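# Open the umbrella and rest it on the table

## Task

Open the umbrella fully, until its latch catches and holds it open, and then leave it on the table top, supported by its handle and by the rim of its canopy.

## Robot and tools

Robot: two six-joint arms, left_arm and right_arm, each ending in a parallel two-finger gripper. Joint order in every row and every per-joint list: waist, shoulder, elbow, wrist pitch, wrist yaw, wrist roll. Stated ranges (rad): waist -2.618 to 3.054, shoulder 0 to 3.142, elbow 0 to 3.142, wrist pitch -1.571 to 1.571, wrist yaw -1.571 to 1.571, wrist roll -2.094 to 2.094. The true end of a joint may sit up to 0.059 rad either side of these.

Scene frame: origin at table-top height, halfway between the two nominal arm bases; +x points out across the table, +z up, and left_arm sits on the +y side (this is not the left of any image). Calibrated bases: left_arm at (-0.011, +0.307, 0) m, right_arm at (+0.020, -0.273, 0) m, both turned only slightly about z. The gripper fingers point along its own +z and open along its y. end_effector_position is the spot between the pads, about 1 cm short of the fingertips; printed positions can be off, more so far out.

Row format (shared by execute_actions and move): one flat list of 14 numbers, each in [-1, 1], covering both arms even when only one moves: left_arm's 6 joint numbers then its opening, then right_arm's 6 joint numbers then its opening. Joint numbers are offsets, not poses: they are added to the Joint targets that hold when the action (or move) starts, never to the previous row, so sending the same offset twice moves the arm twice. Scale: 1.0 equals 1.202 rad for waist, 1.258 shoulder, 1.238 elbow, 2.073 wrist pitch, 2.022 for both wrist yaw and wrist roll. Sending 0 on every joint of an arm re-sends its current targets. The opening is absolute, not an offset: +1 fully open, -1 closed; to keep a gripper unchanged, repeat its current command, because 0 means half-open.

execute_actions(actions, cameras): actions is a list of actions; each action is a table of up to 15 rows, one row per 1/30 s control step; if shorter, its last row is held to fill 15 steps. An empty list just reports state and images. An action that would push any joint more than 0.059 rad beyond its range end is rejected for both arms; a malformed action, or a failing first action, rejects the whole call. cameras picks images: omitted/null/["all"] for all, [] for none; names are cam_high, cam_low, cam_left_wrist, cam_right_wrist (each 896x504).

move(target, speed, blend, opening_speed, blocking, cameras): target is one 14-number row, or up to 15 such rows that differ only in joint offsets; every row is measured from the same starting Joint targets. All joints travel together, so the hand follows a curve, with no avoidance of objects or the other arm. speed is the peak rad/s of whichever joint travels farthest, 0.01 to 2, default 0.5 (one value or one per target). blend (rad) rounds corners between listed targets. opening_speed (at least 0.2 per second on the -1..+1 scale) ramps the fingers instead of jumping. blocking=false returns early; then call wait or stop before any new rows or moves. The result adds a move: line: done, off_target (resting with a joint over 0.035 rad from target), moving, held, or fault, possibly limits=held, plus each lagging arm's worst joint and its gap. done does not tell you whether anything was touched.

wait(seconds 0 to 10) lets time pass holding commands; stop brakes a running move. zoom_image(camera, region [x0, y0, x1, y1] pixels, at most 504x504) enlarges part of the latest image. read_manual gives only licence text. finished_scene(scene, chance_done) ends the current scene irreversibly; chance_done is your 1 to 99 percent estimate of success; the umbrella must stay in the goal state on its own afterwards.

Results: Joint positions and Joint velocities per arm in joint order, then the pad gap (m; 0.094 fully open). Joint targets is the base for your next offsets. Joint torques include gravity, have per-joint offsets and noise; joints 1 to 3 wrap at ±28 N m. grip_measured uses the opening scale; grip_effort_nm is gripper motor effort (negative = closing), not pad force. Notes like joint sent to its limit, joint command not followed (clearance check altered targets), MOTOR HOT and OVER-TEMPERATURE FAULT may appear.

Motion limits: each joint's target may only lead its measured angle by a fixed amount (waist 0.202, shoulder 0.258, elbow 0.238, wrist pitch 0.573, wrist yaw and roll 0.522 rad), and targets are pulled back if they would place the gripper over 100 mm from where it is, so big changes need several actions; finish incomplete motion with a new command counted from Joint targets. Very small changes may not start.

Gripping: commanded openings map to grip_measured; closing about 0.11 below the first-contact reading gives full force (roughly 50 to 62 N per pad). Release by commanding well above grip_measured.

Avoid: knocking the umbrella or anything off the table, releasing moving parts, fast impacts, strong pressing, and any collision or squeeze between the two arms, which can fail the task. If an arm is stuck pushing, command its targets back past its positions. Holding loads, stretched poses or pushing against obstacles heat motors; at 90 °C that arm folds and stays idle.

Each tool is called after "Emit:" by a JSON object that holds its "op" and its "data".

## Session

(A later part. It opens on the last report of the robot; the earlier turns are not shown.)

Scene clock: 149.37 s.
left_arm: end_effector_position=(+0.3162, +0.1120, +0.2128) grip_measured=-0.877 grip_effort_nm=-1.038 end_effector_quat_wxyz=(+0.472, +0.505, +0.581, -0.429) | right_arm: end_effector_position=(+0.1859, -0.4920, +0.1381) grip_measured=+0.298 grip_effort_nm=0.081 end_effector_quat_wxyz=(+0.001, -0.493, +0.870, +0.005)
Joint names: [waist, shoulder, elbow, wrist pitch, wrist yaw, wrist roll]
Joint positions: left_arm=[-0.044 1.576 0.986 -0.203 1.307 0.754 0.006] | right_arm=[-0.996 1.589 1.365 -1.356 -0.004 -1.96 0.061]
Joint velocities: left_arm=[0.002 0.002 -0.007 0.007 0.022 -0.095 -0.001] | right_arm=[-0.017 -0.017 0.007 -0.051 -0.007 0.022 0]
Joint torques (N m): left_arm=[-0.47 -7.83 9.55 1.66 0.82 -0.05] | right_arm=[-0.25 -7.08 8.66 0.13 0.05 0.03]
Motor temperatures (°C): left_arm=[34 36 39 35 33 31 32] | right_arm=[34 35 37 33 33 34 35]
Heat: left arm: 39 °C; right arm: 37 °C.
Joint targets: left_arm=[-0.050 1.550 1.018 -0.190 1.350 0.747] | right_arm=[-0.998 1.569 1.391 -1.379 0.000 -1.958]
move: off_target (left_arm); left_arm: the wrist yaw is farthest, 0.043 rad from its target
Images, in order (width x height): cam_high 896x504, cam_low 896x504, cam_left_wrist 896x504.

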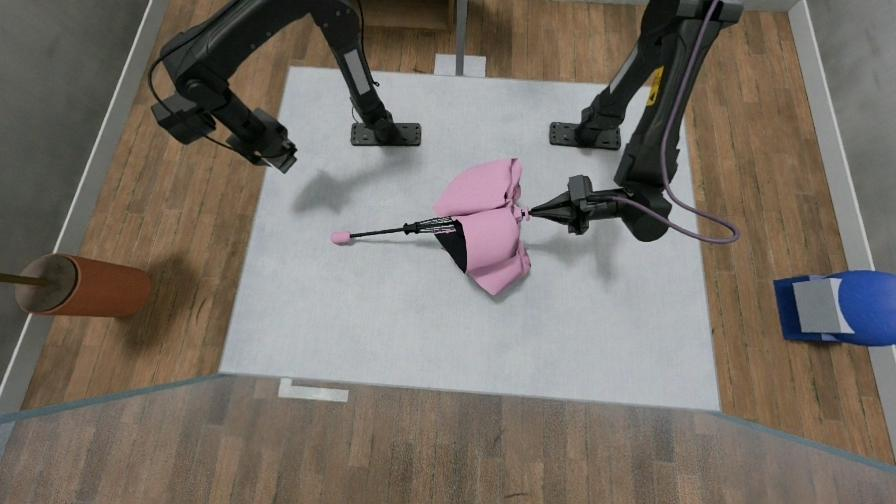

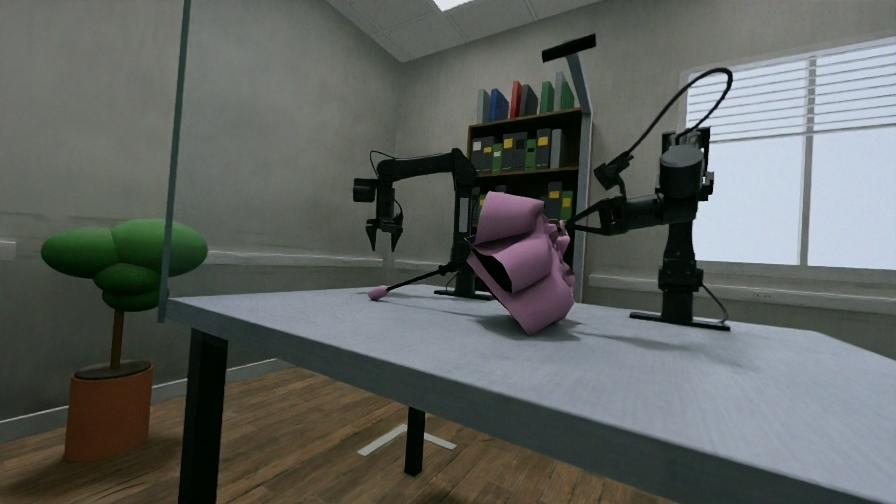

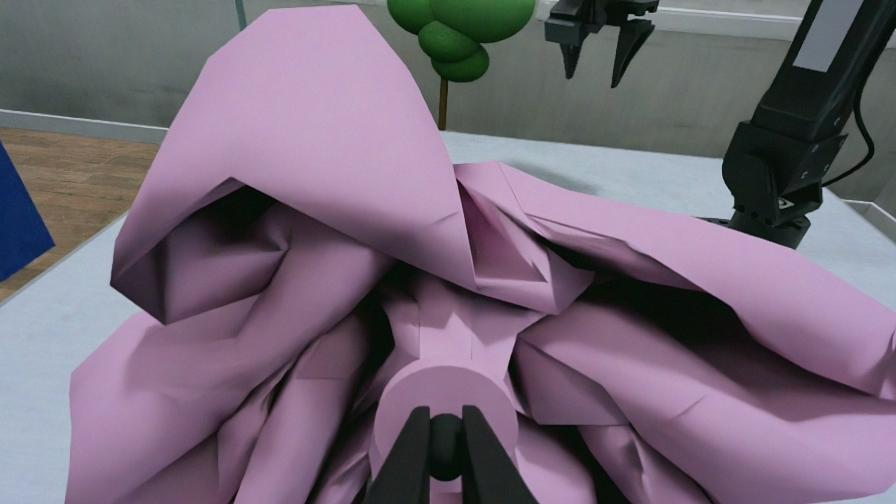

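Emit:
{"op": "move", "data": {"target": [-0.0649,-0.3052,0.2189,0.0545,0.0198,-0.3694,-0.93,0,0,0,0,0,0,0.3], "speed": 0.25, "cameras": ["cam_high","cam_low","cam_left_wrist"]}}

Scene clock: 155.47 s.
left_arm: end_effector_position=(+0.2255, +0.0956, +0.4377) grip_measured=-0.877 grip_effort_nm=-1.043 end_effector_quat_wxyz=(+0.508, +0.487, +0.514, -0.490) | right_arm: end_effector_position=(+0.1859, -0.4920, +0.1381) grip_measured=+0.298 grip_effort_nm=0.076 end_effector_quat_wxyz=(+0.001, -0.493, +0.870, +0.005)
Joint names: [waist, shoulder, elbow, wrist pitch, wrist yaw, wrist roll]
Joint positions: left_arm=[-0.122 1.184 1.254 -0.092 1.379 0.012 0.006] | right_arm=[-0.996 1.589 1.365 -1.356 -0.004 -1.96 0.061]
Joint velocities: left_arm=[-0.002 -0.002 0.007 -0.095 0.007 0.007 -0.001] | right_arm=[0.012 -0.002 -0.007 -0.022 -0.022 -0.007 0]
Joint torques (N m): left_arm=[-0.54 -4.25 9.98 1.89 0.13 -0.11] | right_arm=[-0.27 -7.05 8.64 0.13 0.05 0.04]
Motor temperatures (°C): left_arm=[34 36 40 36 33 31 32] | right_arm=[34 35 38 33 33 34 35]
Heat: left arm: 40 °C; right arm: 38 °C.
Joint targets: left_arm=[-0.128 1.167 1.288 -0.077 1.390 0.000] | right_arm=[-0.998 1.569 1.391 -1.379 0.000 -1.958]
move: done
Images, in order (width x height): cam_high 896x504, cam_low 896x504, cam_left_wrist 896x504.

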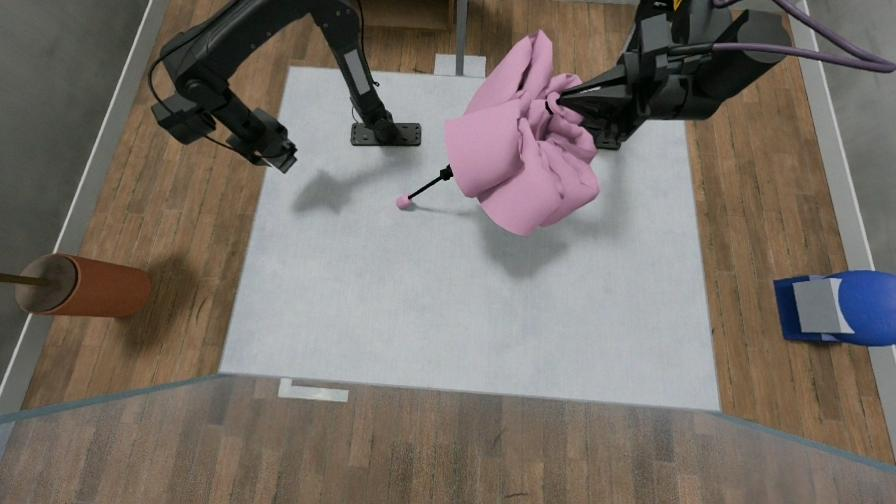

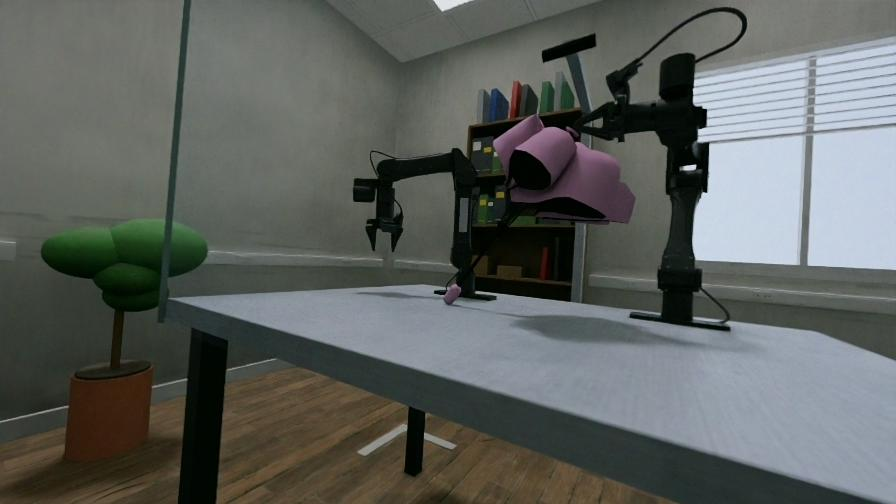

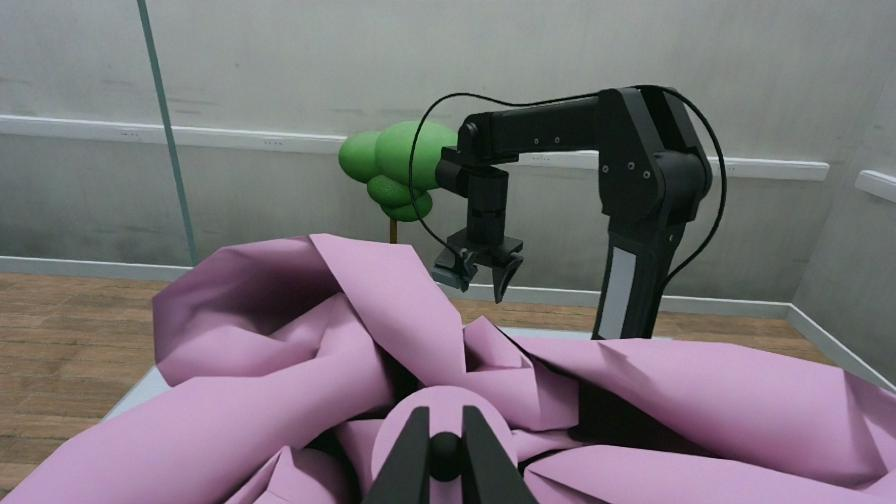

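Emit:
{"op": "move", "data": {"target": [0.0408,0.31,0.2084,0.0425,0.0227,0,-0.93,0,0,0,0,0,0,0.3], "speed": 0.2, "cameras": ["cam_high","cam_low","cam_right_wrist"]}}

Scene clock: 183.33 s.
left_arm: end_effector_position=(+0.3228, +0.0922, +0.4270) grip_measured=-0.877 grip_effort_nm=-1.038 end_effector_quat_wxyz=(+0.490, +0.482, +0.521, -0.506) | right_arm: end_effector_position=(+0.1858, -0.4919, +0.1381) grip_measured=+0.298 grip_effort_nm=0.081 end_effector_quat_wxyz=(+0.001, -0.493, +0.870, +0.005)
Joint names: [waist, shoulder, elbow, wrist pitch, wrist yaw, wrist roll]
Joint positions: left_arm=[-0.086 1.549 1.507 -0.012 1.436 -0.002 0.006] | right_arm=[-0.996 1.589 1.365 -1.356 -0.004 -1.96 0.061]
Joint velocities: left_arm=[0.002 -0.002 0.017 -0.022 -0.007 0.051 0] | right_arm=[-0.017 -0.022 0.007 0.007 0.007 -0.081 0]
Joint torques (N m): left_arm=[0.66 -5.38 10.56 1.95 0.04 0.08] | right_arm=[-0.28 -7.05 8.66 0.14 0.05 0.04]
Motor temperatures (°C): left_arm=[34 36 43 38 32 31 32] | right_arm=[34 36 38 33 33 34 35]
Heat: left arm: 43 °C; right arm: 38 °C.
Joint targets: left_arm=[-0.079 1.556 1.547 0.011 1.436 0.001] | right_arm=[-0.998 1.569 1.391 -1.379 0.000 -1.958]
move: off_target (left_arm); left_arm: the elbow is farthest, 0.039 rad from its target
Images, in order (width x height): cam_high 896x504, cam_low 896x504, cam_right_wrist 896x504.

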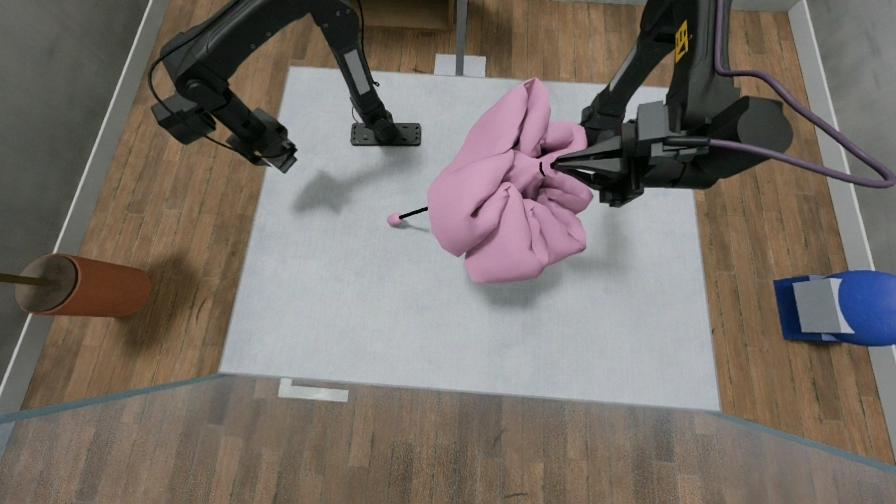

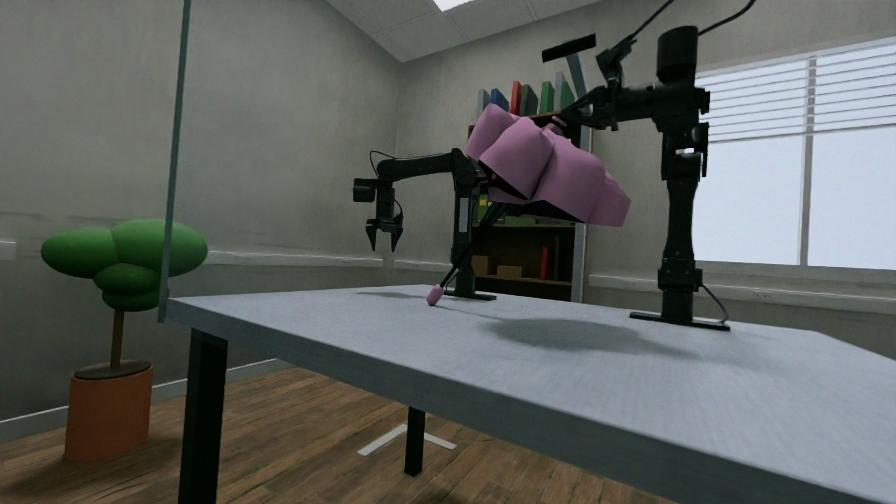

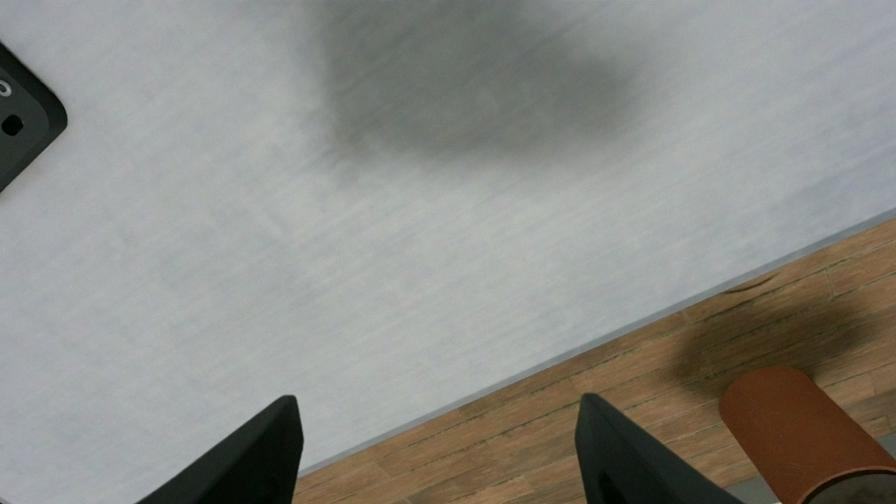

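Emit:
{"op": "zoom_image", "data": {"camera": "cam_low", "region": [410, 90, 650, 320]}}

Scaled by 2.100 from the camera's 896x504 image, which has a finer 1280x720 frame.

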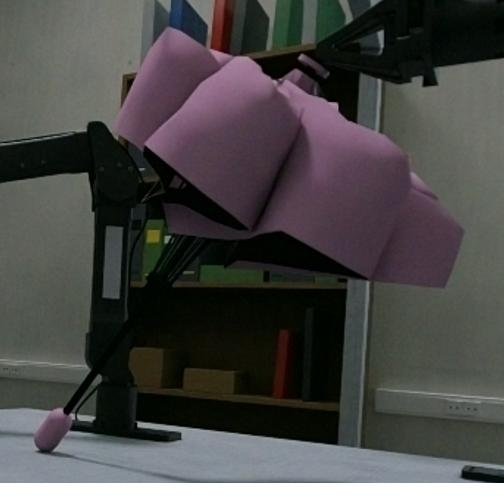

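Emit:
{"op": "move", "data": {"target": [0,0,0,0,0,0,-0.93,0.4933,-0.4825,-0.8352,0.7188,-0.6706,0.5717,-0.04], "speed": 0.5, "cameras": ["cam_low","cam_right_wrist"]}}

Scene clock: 222.27 s.
left_arm: end_effector_position=(+0.3228, +0.0922, +0.4271) grip_measured=-0.877 grip_effort_nm=-1.038 end_effector_quat_wxyz=(+0.490, +0.482, +0.521, -0.506) | right_arm: end_effector_position=(+0.2735, -0.1786, +0.1950) grip_measured=-0.038 grip_effort_nm=-0.149 end_effector_quat_wxyz=(+0.627, -0.465, +0.583, +0.225)
Joint names: [waist, shoulder, elbow, wrist pitch, wrist yaw, wrist roll]
Joint positions: left_arm=[-0.086 1.549 1.507 -0.011 1.436 -0.002 0.006] | right_arm=[-0.41 0.976 0.377 0.101 -1.334 -0.815 0.045]
Joint velocities: left_arm=[-0.002 -0.002 -0.007 0.037 0.051 -0.007 -0.001] | right_arm=[-0.007 -0.007 0.017 -0.022 -0.066 0.007 0]
Joint torques (N m): left_arm=[0.65 -5.39 10.55 1.93 0.04 0.08] | right_arm=[0.5 -2.5 5.41 1.46 -0.54 0.13]
Motor temperatures (°C): left_arm=[34 36 44 41 32 31 33] | right_arm=[34 36 38 33 33 34 34]
Heat: left arm: 44 °C; right arm: 38 °C.
Joint targets: left_arm=[-0.079 1.556 1.547 0.011 1.436 0.001] | right_arm=[-0.405 0.962 0.358 0.111 -1.356 -0.802]
move: off_target (left_arm); left_arm: the elbow is farthest, 0.040 rad from its target
Images, in order (width x height): cam_low 896x504, cam_right_wrist 896x504.

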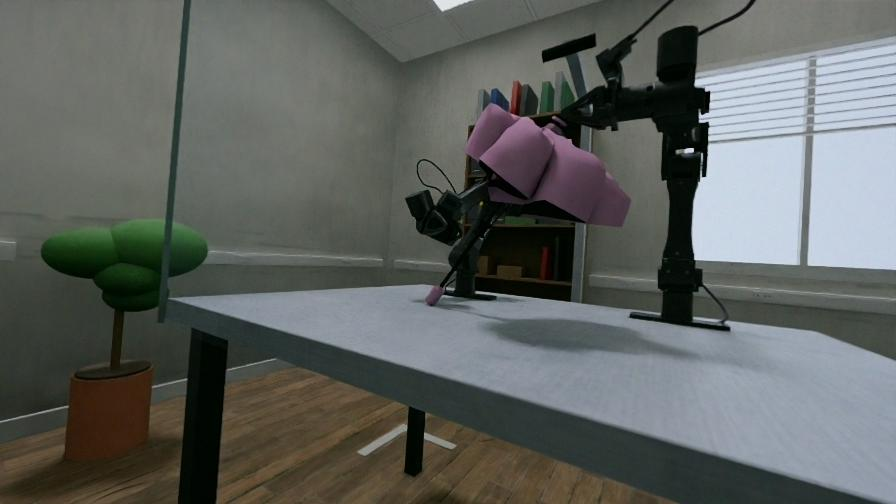

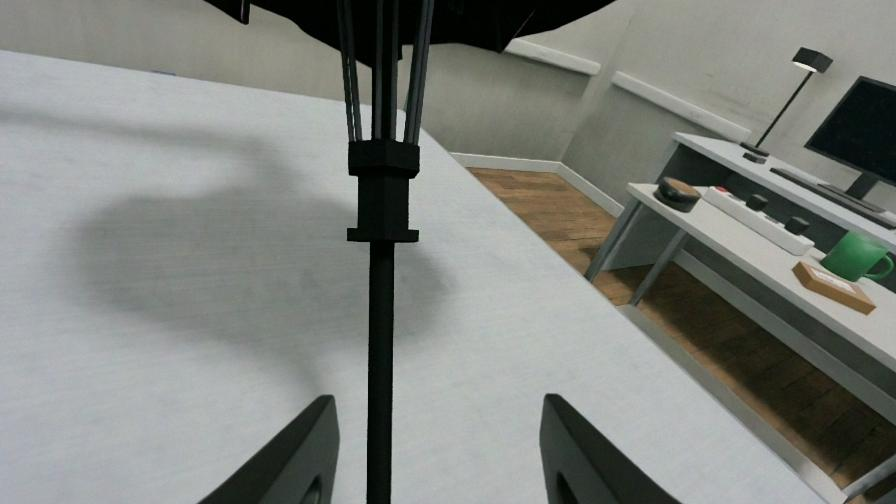

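Emit:
{"op": "execute_actions", "data": {"actions": [], "cameras": ["cam_right_wrist","cam_high"]}}

Scene clock: 233.40 s.
left_arm: end_effector_position=(+0.3228, +0.0922, +0.4271) grip_measured=-0.877 grip_effort_nm=-1.028 end_effector_quat_wxyz=(+0.490, +0.482, +0.521, -0.506) | right_arm: end_effector_position=(+0.2735, -0.1786, +0.1952) grip_measured=-0.038 grip_effort_nm=-0.149 end_effector_quat_wxyz=(+0.627, -0.465, +0.582, +0.225)
Joint names: [waist, shoulder, elbow, wrist pitch, wrist yaw, wrist roll]
Joint positions: left_arm=[-0.086 1.549 1.507 -0.011 1.436 -0.002 0.006] | right_arm=[-0.41 0.976 0.377 0.102 -1.335 -0.814 0.045]
Joint velocities: left_arm=[0.017 -0.012 0.007 0.007 -0.051 -0.022 -0.002] | right_arm=[0.012 0.012 0.002 -0.051 0.051 0.037 0]
Joint torques (N m): left_arm=[0.64 -5.41 10.56 1.93 0.04 0.08] | right_arm=[0.46 -2.5 5.41 1.47 -0.53 0.12]
Motor temperatures (°C): left_arm=[34 36 44 41 32 31 33] | right_arm=[34 35 37 34 33 34 34]
Heat: left arm: 44 °C; right arm: 37 °C.
Joint targets: left_arm=[-0.079 1.556 1.547 0.011 1.436 0.001] | right_arm=[-0.405 0.962 0.358 0.111 -1.356 -0.803]
Tool commands: left_gripper/opening=-0.93 right_gripper/opening=-0.04
Images, in order (width x height): cam_high 896x504, cam_right_wrist 896x504.

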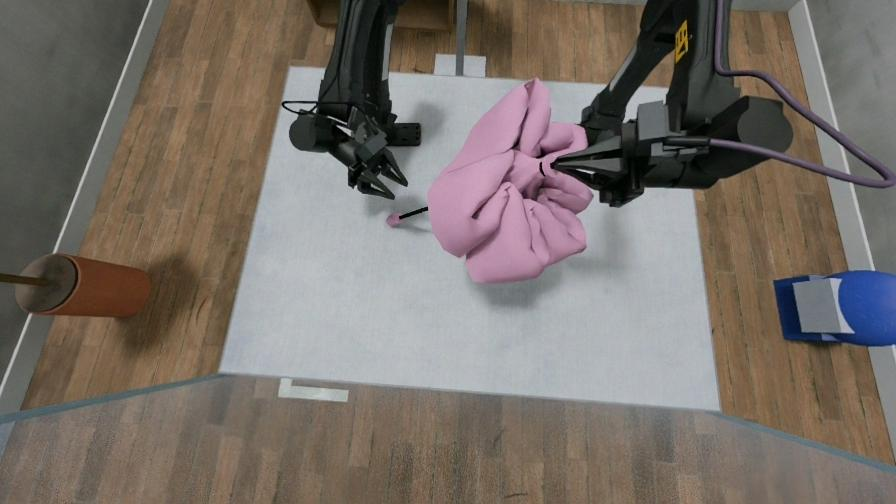

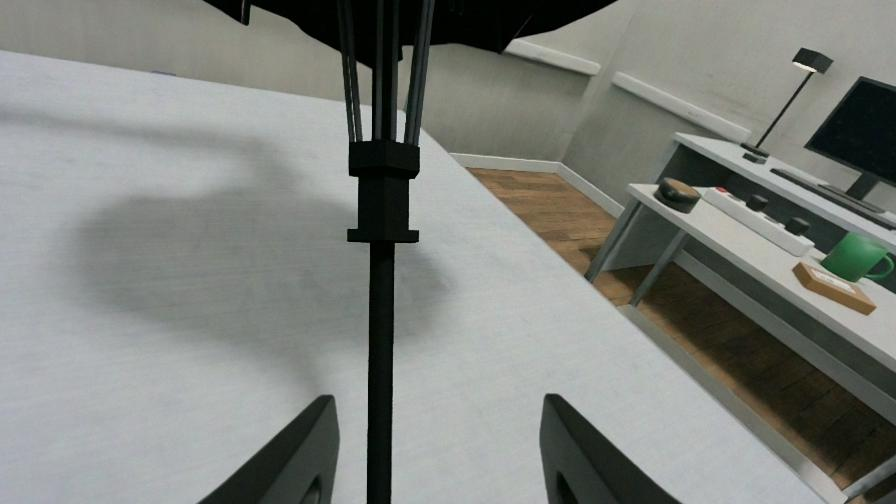

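Emit:
{"op": "move", "data": {"target": [0,0,0,0,0,0,-0.93,0.3411,0.2250,-0.1099,0.3507,0.1983,0.1622,-0.04], "speed": 0.3, "cameras": ["cam_right_wrist"]}}

Scene clock: 265.27 s.
left_arm: end_effector_position=(+0.3228, +0.0922, +0.4272) grip_measured=-0.877 grip_effort_nm=-1.038 end_effector_quat_wxyz=(+0.490, +0.482, +0.521, -0.506) | right_arm: end_effector_position=(+0.2960, -0.1070, +0.1650) grip_measured=-0.038 grip_effort_nm=-0.144 end_effector_quat_wxyz=(+0.631, -0.472, +0.571, +0.228)
Joint names: [waist, shoulder, elbow, wrist pitch, wrist yaw, wrist roll]
Joint positions: left_arm=[-0.086 1.549 1.507 -0.011 1.436 -0.002 0.006] | right_arm=[0 1.237 0.239 0.825 -0.965 -0.487 0.045]
Joint velocities: left_arm=[0.002 -0.002 0.012 0.007 -0.081 -0.022 0] | right_arm=[-0.022 -0.002 0.007 -0.081 0.051 0.051 0]
Joint torques (N m): left_arm=[0.65 -5.42 10.56 1.93 0.04 0.08] | right_arm=[0.53 -1.96 4.6 1.76 -0.01 0.12]
Motor temperatures (°C): left_arm=[34 36 44 42 32 31 33] | right_arm=[34 34 36 35 33 34 34]
Heat: left arm: 44 °C; right arm: 36 °C.
Joint targets: left_arm=[-0.079 1.556 1.547 0.011 1.436 0.001] | right_arm=[0.005 1.245 0.222 0.838 -0.955 -0.475]
move: off_target (left_arm); left_arm: the elbow is farthest, 0.040 rad from its target
Images, in order (width x height): cam_right_wrist 896x504.

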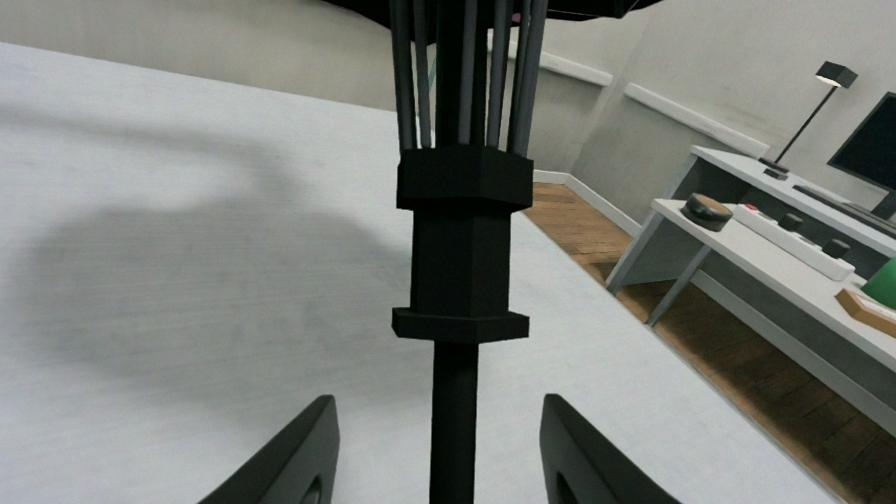

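Emit:
{"op": "move", "data": {"target": [0,0,0,0,0,0,-0.93,-0.0727,0.1928,0.1221,0.0273,-0.1662,0.0828,-0.04], "speed": 0.3, "cameras": ["cam_right_wrist"]}}

Scene clock: 306.07 s.
left_arm: end_effector_position=(+0.3228, +0.0922, +0.4272) grip_measured=-0.877 grip_effort_nm=-1.033 end_effector_quat_wxyz=(+0.490, +0.482, +0.521, -0.506) | right_arm: end_effector_position=(+0.2948, -0.1048, +0.1553) grip_measured=-0.038 grip_effort_nm=-0.139 end_effector_quat_wxyz=(+0.564, -0.458, +0.571, +0.382)
Joint names: [waist, shoulder, elbow, wrist pitch, wrist yaw, wrist roll]
Joint positions: left_arm=[-0.086 1.549 1.507 -0.011 1.436 -0.002 0.006] | right_arm=[-0.078 1.477 0.346 0.883 -1.273 -0.318 0.045]
Joint velocities: left_arm=[-0.007 -0.022 0.002 0.022 0.007 0.037 0] | right_arm=[-0.002 -0.007 -0.002 -0.051 0.037 0.022 0.001]
Joint torques (N m): left_arm=[0.65 -5.38 10.56 1.93 0.04 0.08] | right_arm=[-0.53 -2.97 7.75 1.59 -0.36 0.12]
Motor temperatures (°C): left_arm=[34 36 45 43 32 31 33] | right_arm=[34 34 35 38 33 34 34]
Heat: left arm: 45 °C; right arm: 38 °C.
Joint targets: left_arm=[-0.079 1.556 1.547 0.011 1.436 0.001] | right_arm=[-0.083 1.487 0.373 0.894 -1.291 -0.307]
move: off_target (left_arm); left_arm: the elbow is farthest, 0.040 rad from its target
Images, in order (width x height): cam_right_wrist 896x504.

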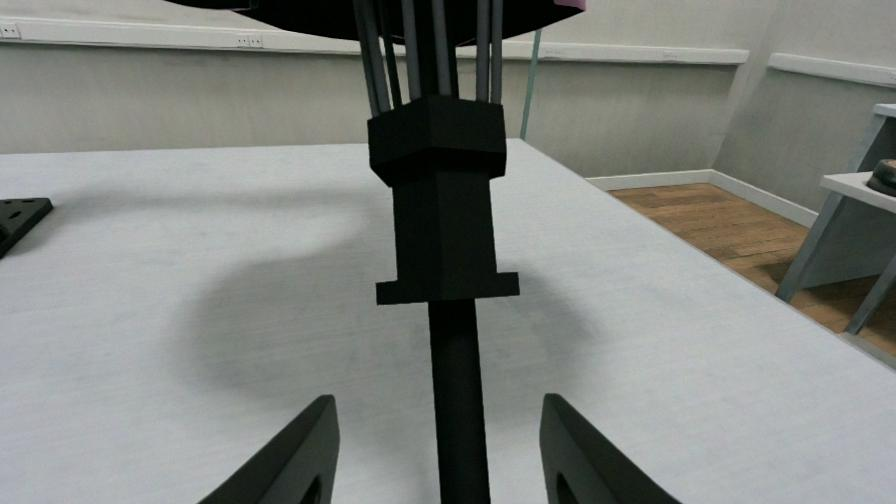

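Emit:
{"op": "move", "data": {"target": [0,0,0,0,0,0,-0.93,-0.010,-0.0254,0.0137,-0.0034,-0.0119,-0.0213,-0.66], "speed": 0.2, "opening_speed": 0.6, "cameras": ["cam_right_wrist"]}}

Scene clock: 318.53 s.
left_arm: end_effector_position=(+0.3228, +0.0922, +0.4272) grip_measured=-0.877 grip_effort_nm=-1.038 end_effector_quat_wxyz=(+0.490, +0.482, +0.521, -0.506) | right_arm: end_effector_position=(+0.2964, -0.1067, +0.1610) grip_measured=-0.658 grip_effort_nm=-0.149 end_effector_quat_wxyz=(+0.572, -0.469, +0.557, +0.377)
Joint names: [waist, shoulder, elbow, wrist pitch, wrist yaw, wrist roll]
Joint positions: left_arm=[-0.086 1.549 1.507 -0.011 1.436 -0.002 0.006] | right_arm=[-0.089 1.477 0.363 0.883 -1.298 -0.34 0.016]
Joint velocities: left_arm=[-0.007 -0.002 -0.022 -0.022 0.022 0.037 0] | right_arm=[0.007 0.007 0.002 -0.051 0.007 -0.051 0.001]
Joint torques (N m): left_arm=[0.64 -5.39 10.55 1.93 0.05 0.07] | right_arm=[-0.51 -5.5 7.87 1.49 -0.34 -0.1]
Motor temperatures (°C): left_arm=[34 36 45 43 32 31 34] | right_arm=[34 34 35 38 33 34 34]
Heat: left arm: 45 °C; right arm: 38 °C.
Joint targets: left_arm=[-0.079 1.556 1.547 0.011 1.436 0.001] | right_arm=[-0.095 1.456 0.390 0.887 -1.315 -0.350]
move: off_target (left_arm); left_arm: the elbow is farthest, 0.040 rad from its target
Images, in order (width x height): cam_right_wrist 896x504.

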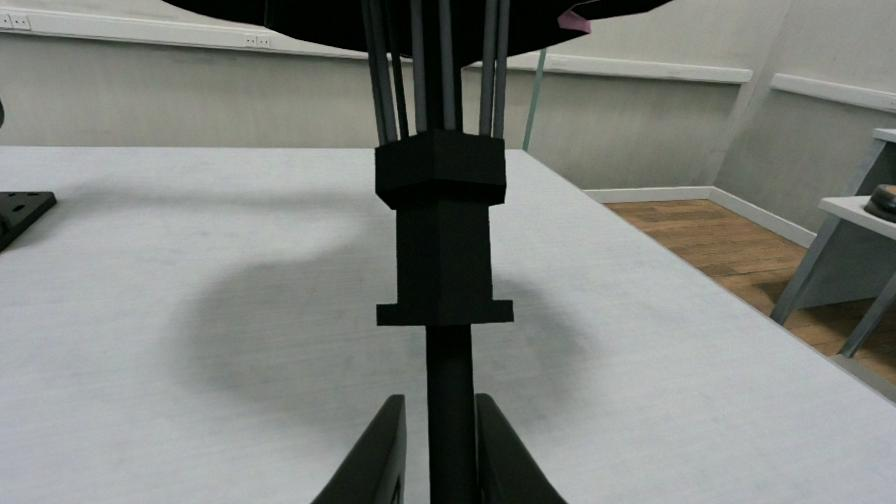

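Emit:
{"op": "move", "data": {"target": [0,0,0,0,0,0,-0.93,0.0417,-0.0277,0.0477,0.0170,-0.0141,0.0163,-0.66], "speed": 0.1, "cameras": ["cam_right_wrist"]}}

Scene clock: 325.00 s.
left_arm: end_effector_position=(+0.3210, +0.0922, +0.4320) grip_measured=-0.877 grip_effort_nm=-1.038 end_effector_quat_wxyz=(+0.495, +0.489, +0.513, -0.503) | right_arm: end_effector_position=(+0.2965, -0.0957, +0.1868) grip_measured=-0.658 grip_effort_nm=-0.139 end_effector_quat_wxyz=(+0.587, -0.499, +0.517, +0.373)
Joint names: [waist, shoulder, elbow, wrist pitch, wrist yaw, wrist roll]
Joint positions: left_arm=[-0.086 1.549 1.517 0.001 1.443 -0.002 0.006] | right_arm=[-0.053 1.445 0.417 0.898 -1.318 -0.327 0.016]
Joint velocities: left_arm=[-0.007 -0.007 -0.007 0.007 -0.066 -0.022 0] | right_arm=[-0.022 -0.022 0.012 -0.051 -0.037 -0.007 0.001]
Joint torques (N m): left_arm=[0.65 -5.38 9.65 1.79 -0.05 0.08] | right_arm=[0.76 -5.79 8.68 1.66 -0.38 0.11]
Motor temperatures (°C): left_arm=[34 36 45 43 32 31 34] | right_arm=[34 34 36 38 33 34 34]
Heat: left arm: 45 °C; right arm: 38 °C.
Joint targets: left_arm=[-0.079 1.556 1.547 0.011 1.436 0.001] | right_arm=[-0.045 1.420 0.449 0.923 -1.344 -0.317]
move: done
Images, in order (width x height): cam_right_wrist 896x504.

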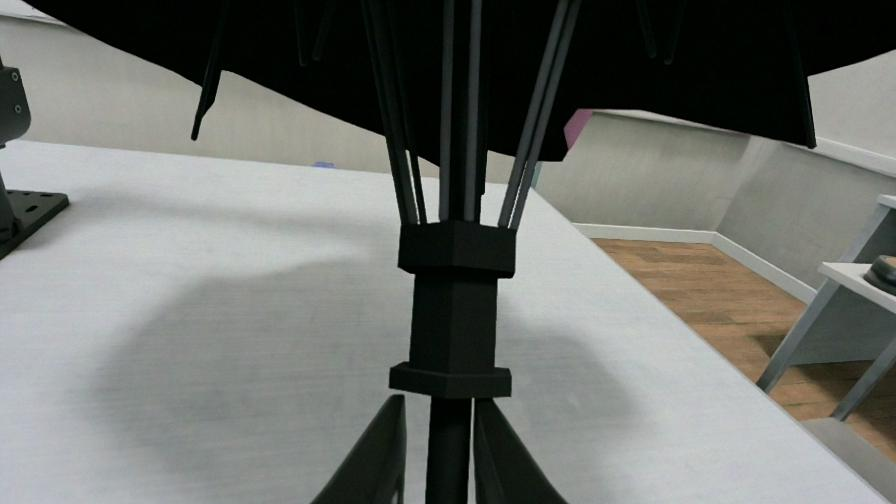

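Emit:
{"op": "move", "data": {"target": [-0.0164,0.0234,-0.0242,-0.0362,0.0035,0,-0.93,0.0770,-0.0248,0.1018,-0.0347,0.0108,0.0557,-0.66], "speed": 0.1, "cameras": ["cam_right_wrist","cam_high"]}}

Scene clock: 342.37 s.
left_arm: end_effector_position=(+0.3272, +0.0915, +0.4205) grip_measured=-0.877 grip_effort_nm=-1.038 end_effector_quat_wxyz=(+0.475, +0.474, +0.531, -0.517) | right_arm: end_effector_position=(+0.2974, -0.0694, +0.2269) grip_measured=-0.658 grip_effort_nm=-0.144 end_effector_quat_wxyz=(+0.576, -0.513, +0.489, +0.406)
Joint names: [waist, shoulder, elbow, wrist pitch, wrist yaw, wrist roll]
Joint positions: left_arm=[-0.086 1.57 1.517 -0.045 1.444 -0.002 0.006] | right_arm=[0.038 1.416 0.538 0.857 -1.318 -0.215 0.016]
Joint velocities: left_arm=[-0.012 -0.007 0.012 0.022 -0.051 -0.022 0] | right_arm=[0.022 -0.012 -0.017 -0.051 0.022 0.022 0.001]
Joint torques (N m): left_arm=[-1.06 -5 7.23 1.5 0.07 0.08] | right_arm=[0.92 -6.26 9.55 1.35 -0.07 0.11]
Motor temperatures (°C): left_arm=[34 36 45 42 32 31 34] | right_arm=[34 35 37 39 33 34 34]
Heat: left arm: 45 °C; right arm: 39 °C.
Joint targets: left_arm=[-0.099 1.586 1.517 -0.064 1.443 0.001] | right_arm=[0.048 1.389 0.574 0.850 -1.322 -0.205]
move: off_target (right_arm); right_arm: the elbow is farthest, 0.037 rad from its target
Images, in order (width x height): cam_high 896x504, cam_right_wrist 896x504.

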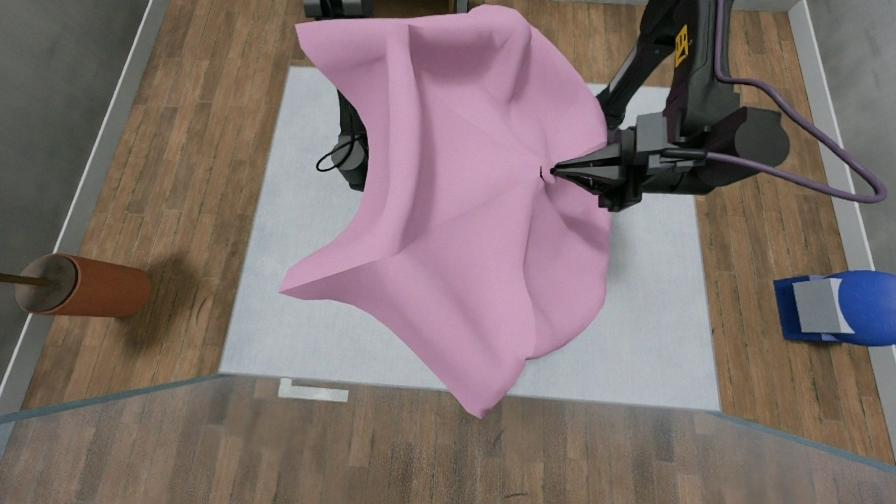

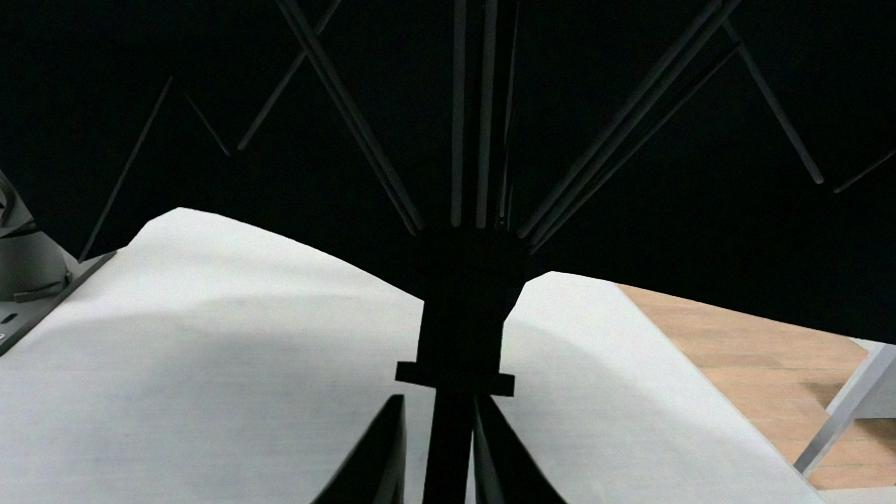

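Emit:
{"op": "move", "data": {"target": [-0.0096,0.0137,-0.0145,-0.0217,0.0021,0,-0.93,0.1044,-0.0099,0.1676,-0.0164,0.0178,0.1162,-0.66], "speed": 0.1, "cameras": ["cam_right_wrist","cam_low"]}}

Scene clock: 349.80 s.
left_arm: end_effector_position=(+0.3147, +0.0926, +0.4253) grip_measured=-0.877 grip_effort_nm=-1.038 end_effector_quat_wxyz=(+0.465, +0.494, +0.508, -0.531) | right_arm: end_effector_position=(+0.2882, -0.0358, +0.2647) grip_measured=-0.658 grip_effort_nm=-0.115 end_effector_quat_wxyz=(+0.500, -0.495, +0.503, +0.502)
Joint names: [waist, shoulder, elbow, wrist pitch, wrist yaw, wrist roll]
Joint positions: left_arm=[-0.084 1.568 1.523 -0.033 1.512 -0.003 0.006] | right_arm=[0.148 1.416 0.696 0.736 -1.351 0.025 0.016]
Joint velocities: left_arm=[-0.007 -0.012 -0.007 0.037 0.066 -0.066 0] | right_arm=[-0.002 -0.007 -0.007 0.007 0.007 -0.022 -0.001]
Joint torques (N m): left_arm=[-2.25 -3.55 5.34 0.86 -0.59 0.07] | right_arm=[2.56 -7.58 14.57 2.15 0.72 0.06]
Motor temperatures (°C): left_arm=[34 36 44 42 32 31 34] | right_arm=[34 35 37 39 33 34 34]
Heat: left arm: 44 °C; right arm: 39 °C.
Joint targets: left_arm=[-0.110 1.603 1.499 -0.109 1.447 0.000] | right_arm=[0.173 1.377 0.782 0.817 -1.286 0.030]
move: off_target (left_arm, right_arm); left_arm: the wrist pitch is farthest, 0.076 rad from its target; right_arm: the elbow is farthest, 0.086 rad from its target
Images, in order (width x height): cam_low 896x504, cam_right_wrist 896x504.

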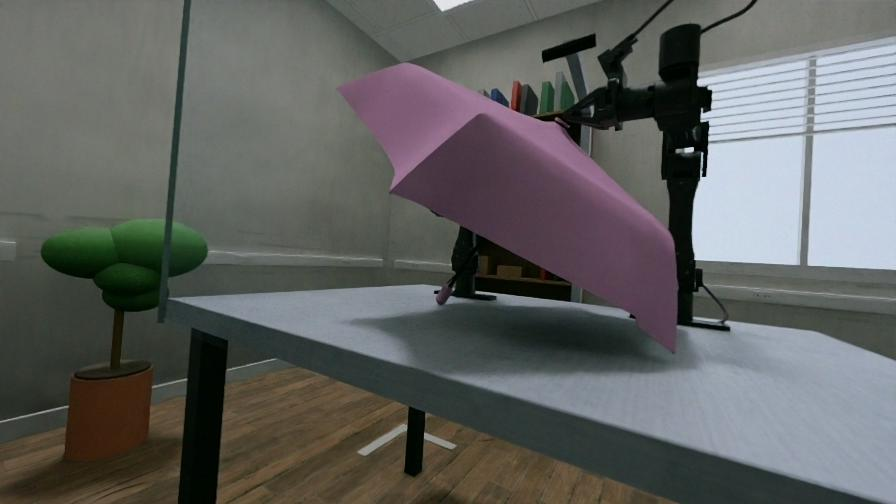

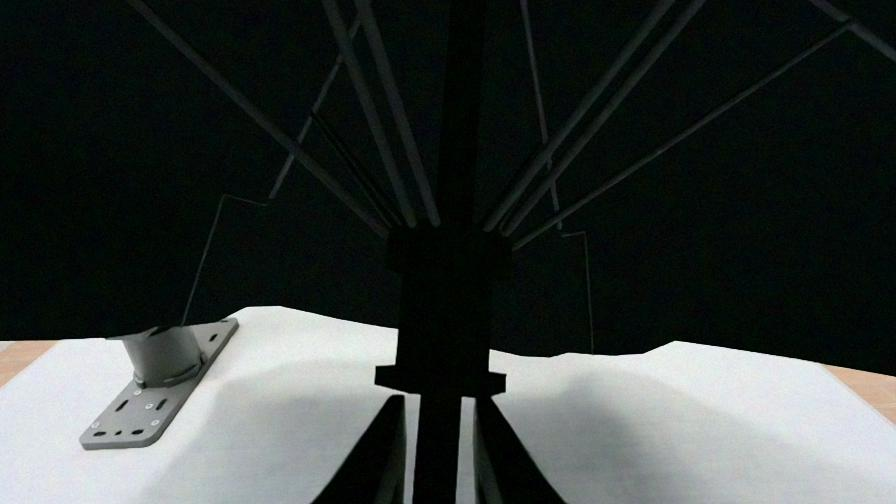

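Emit:
{"op": "zoom_image", "data": {"camera": "cam_right_wrist", "region": [40, 180, 400, 460]}}

Emit:
{"op": "zoom_image", "data": {"camera": "cam_low", "region": [380, 20, 760, 370]}}

Scaled by 1.400 from the camera's 896x504 image, which has a finer 1280x720 frame.

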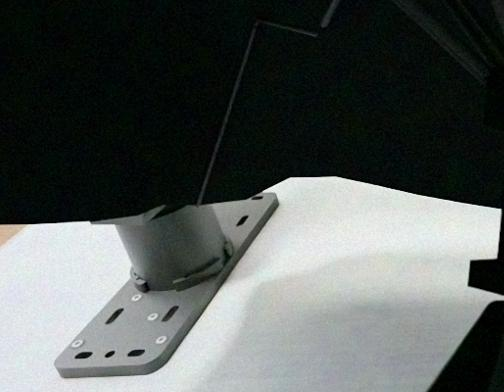

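Scaled by 1.326 from the camera's 896x504 image, which has a finer 1280x720 frame.

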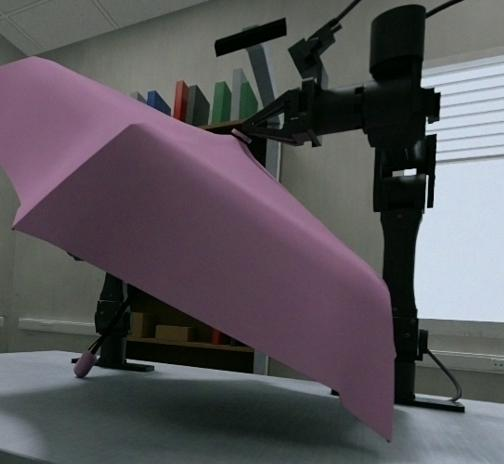

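Emit:
{"op": "execute_actions", "data": {"actions": [], "cameras": ["cam_high","cam_left_wrist"]}}

Scene clock: 383.30 s.
left_arm: end_effector_position=(+0.3147, +0.0926, +0.4253) grip_measured=-0.877 grip_effort_nm=-1.033 end_effector_quat_wxyz=(+0.465, +0.494, +0.508, -0.531) | right_arm: end_effector_position=(+0.2882, -0.0358, +0.2646) grip_measured=-0.658 grip_effort_nm=-0.115 end_effector_quat_wxyz=(+0.499, -0.495, +0.503, +0.502)
Joint names: [waist, shoulder, elbow, wrist pitch, wrist yaw, wrist roll]
Joint positions: left_arm=[-0.084 1.568 1.523 -0.033 1.512 -0.003 0.006] | right_arm=[0.148 1.416 0.696 0.735 -1.351 0.026 0.016]
Joint velocities: left_arm=[-0.002 -0.002 -0.007 0.022 -0.007 -0.022 0] | right_arm=[-0.012 -0.022 -0.012 -0.007 -0.066 -0.051 0]
Joint torques (N m): left_arm=[-2.25 -3.55 5.33 0.87 -0.58 0.08] | right_arm=[2.55 -7.61 14.52 2.15 0.73 0.05]
Motor temperatures (°C): left_arm=[34 35 41 39 32 31 34] | right_arm=[34 36 40 42 33 34 34]
Heat: left arm: 41 °C; right arm: 42 °C.
Joint targets: left_arm=[-0.110 1.603 1.499 -0.109 1.447 0.000] | right_arm=[0.173 1.377 0.782 0.817 -1.286 0.030]
Tool commands: left_gripper/opening=-0.93 right_gripper/opening=-0.66
Images, in order (width x height): cam_high 896x504, cam_left_wrist 896x504.

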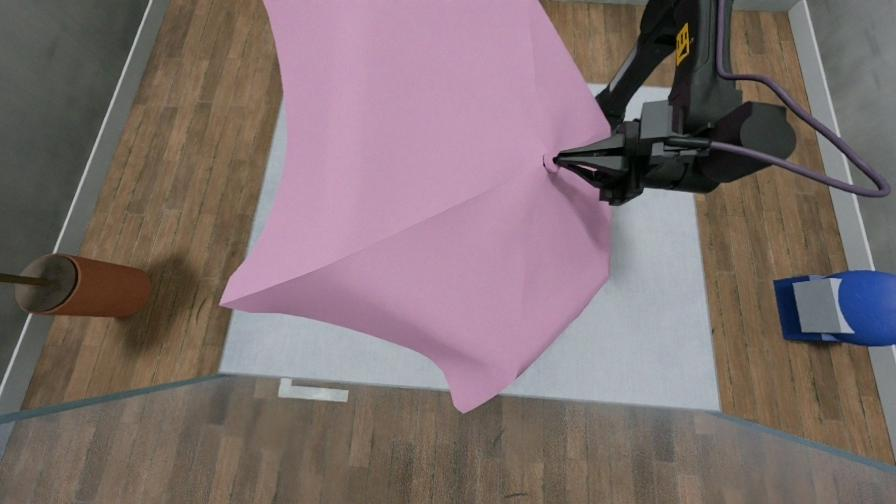

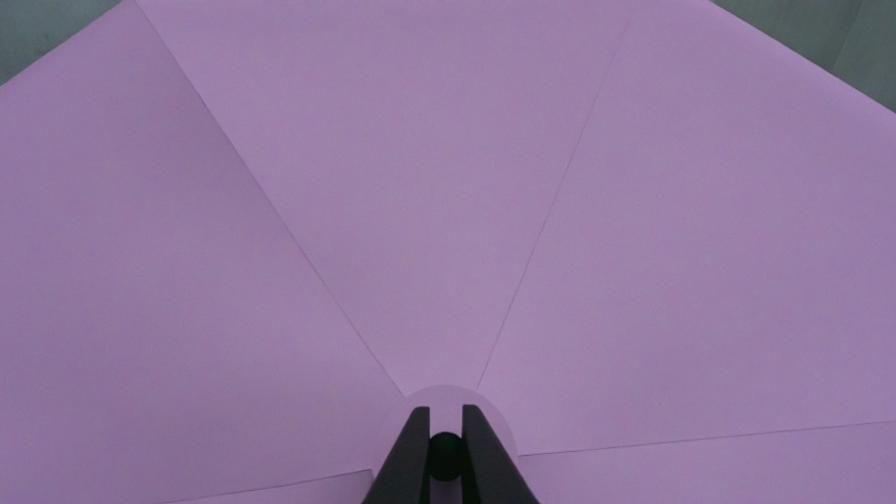

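Emit:
{"op": "move", "data": {"target": [0.0092,0.1955,0.2019,-0.0029,0.0104,0,-0.93,-0.0374,0.2107,0.2136,-0.0077,-0.0252,0.0495,-0.66], "speed": 0.12, "cameras": ["cam_right_wrist","cam_high","cam_low"]}}

Scene clock: 405.40 s.
left_arm: end_effector_position=(+0.3599, +0.0939, +0.4425) grip_measured=-0.877 grip_effort_nm=-1.043 end_effector_quat_wxyz=(+0.474, +0.513, +0.487, -0.524) | right_arm: end_effector_position=(+0.3271, -0.0314, +0.2655) grip_measured=-0.659 grip_effort_nm=-0.081 end_effector_quat_wxyz=(+0.428, -0.498, +0.503, +0.562)
Joint names: [waist, shoulder, elbow, wrist pitch, wrist yaw, wrist roll]
Joint positions: left_arm=[-0.067 1.77 1.793 -0.028 1.555 -0.018 0.006] | right_arm=[0.125 1.651 0.937 0.7 -1.508 0.126 0.016]
Joint velocities: left_arm=[-0.012 -0.002 -0.017 0.081 -0.051 0.037 -0.001] | right_arm=[0.022 -0.022 -0.007 0.007 -0.051 0.037 0]
Joint torques (N m): left_arm=[-2.76 -1.96 3.69 0.7 -0.84 0.26] | right_arm=[0.31 -7.01 16.57 2.24 1.91 0.05]
Motor temperatures (°C): left_arm=[34 35 41 39 32 31 34] | right_arm=[34 36 41 43 34 34 34]
Heat: left arm: 41 °C; right arm: 43 °C.
Joint targets: left_arm=[-0.100 1.849 1.749 -0.115 1.469 0.001] | right_arm=[0.129 1.642 1.047 0.801 -1.337 0.130]
move: off_target (left_arm, right_arm); left_arm: the wrist pitch is farthest, 0.087 rad from its target; right_arm: the wrist yaw is farthest, 0.171 rad from its target
Images, in order (width x height): cam_high 896x504, cam_low 896x504, cam_right_wrist 896x504.

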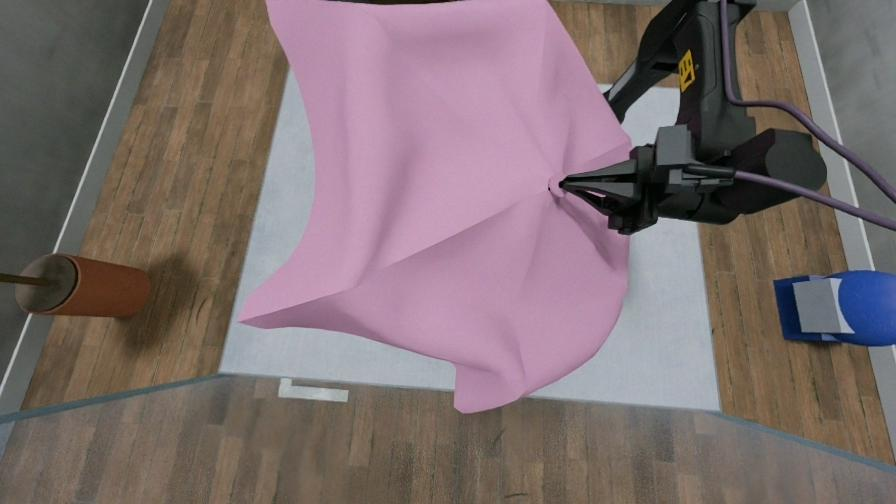

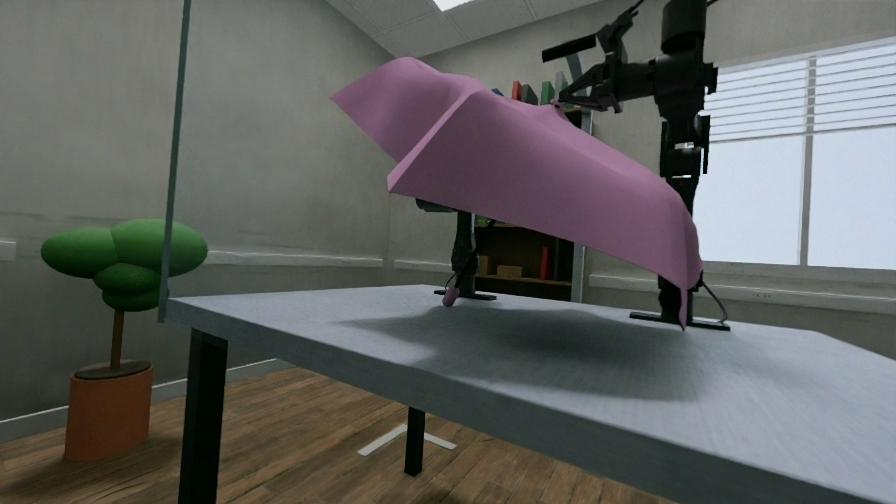

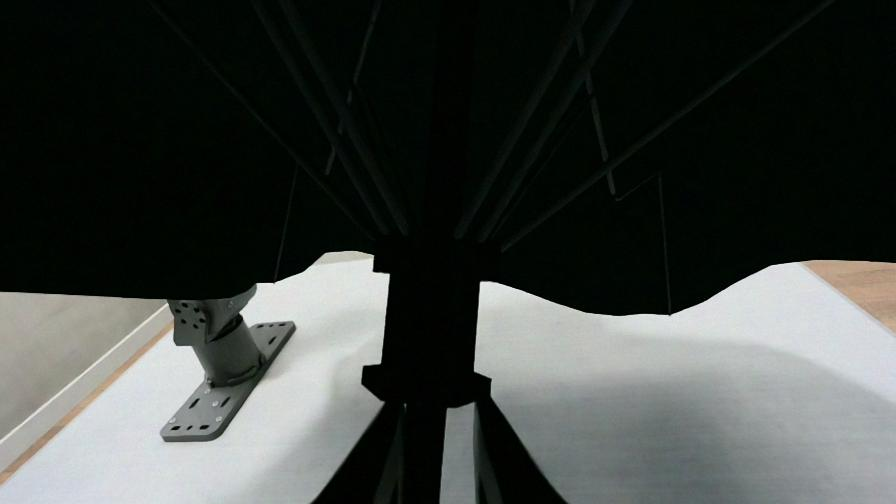

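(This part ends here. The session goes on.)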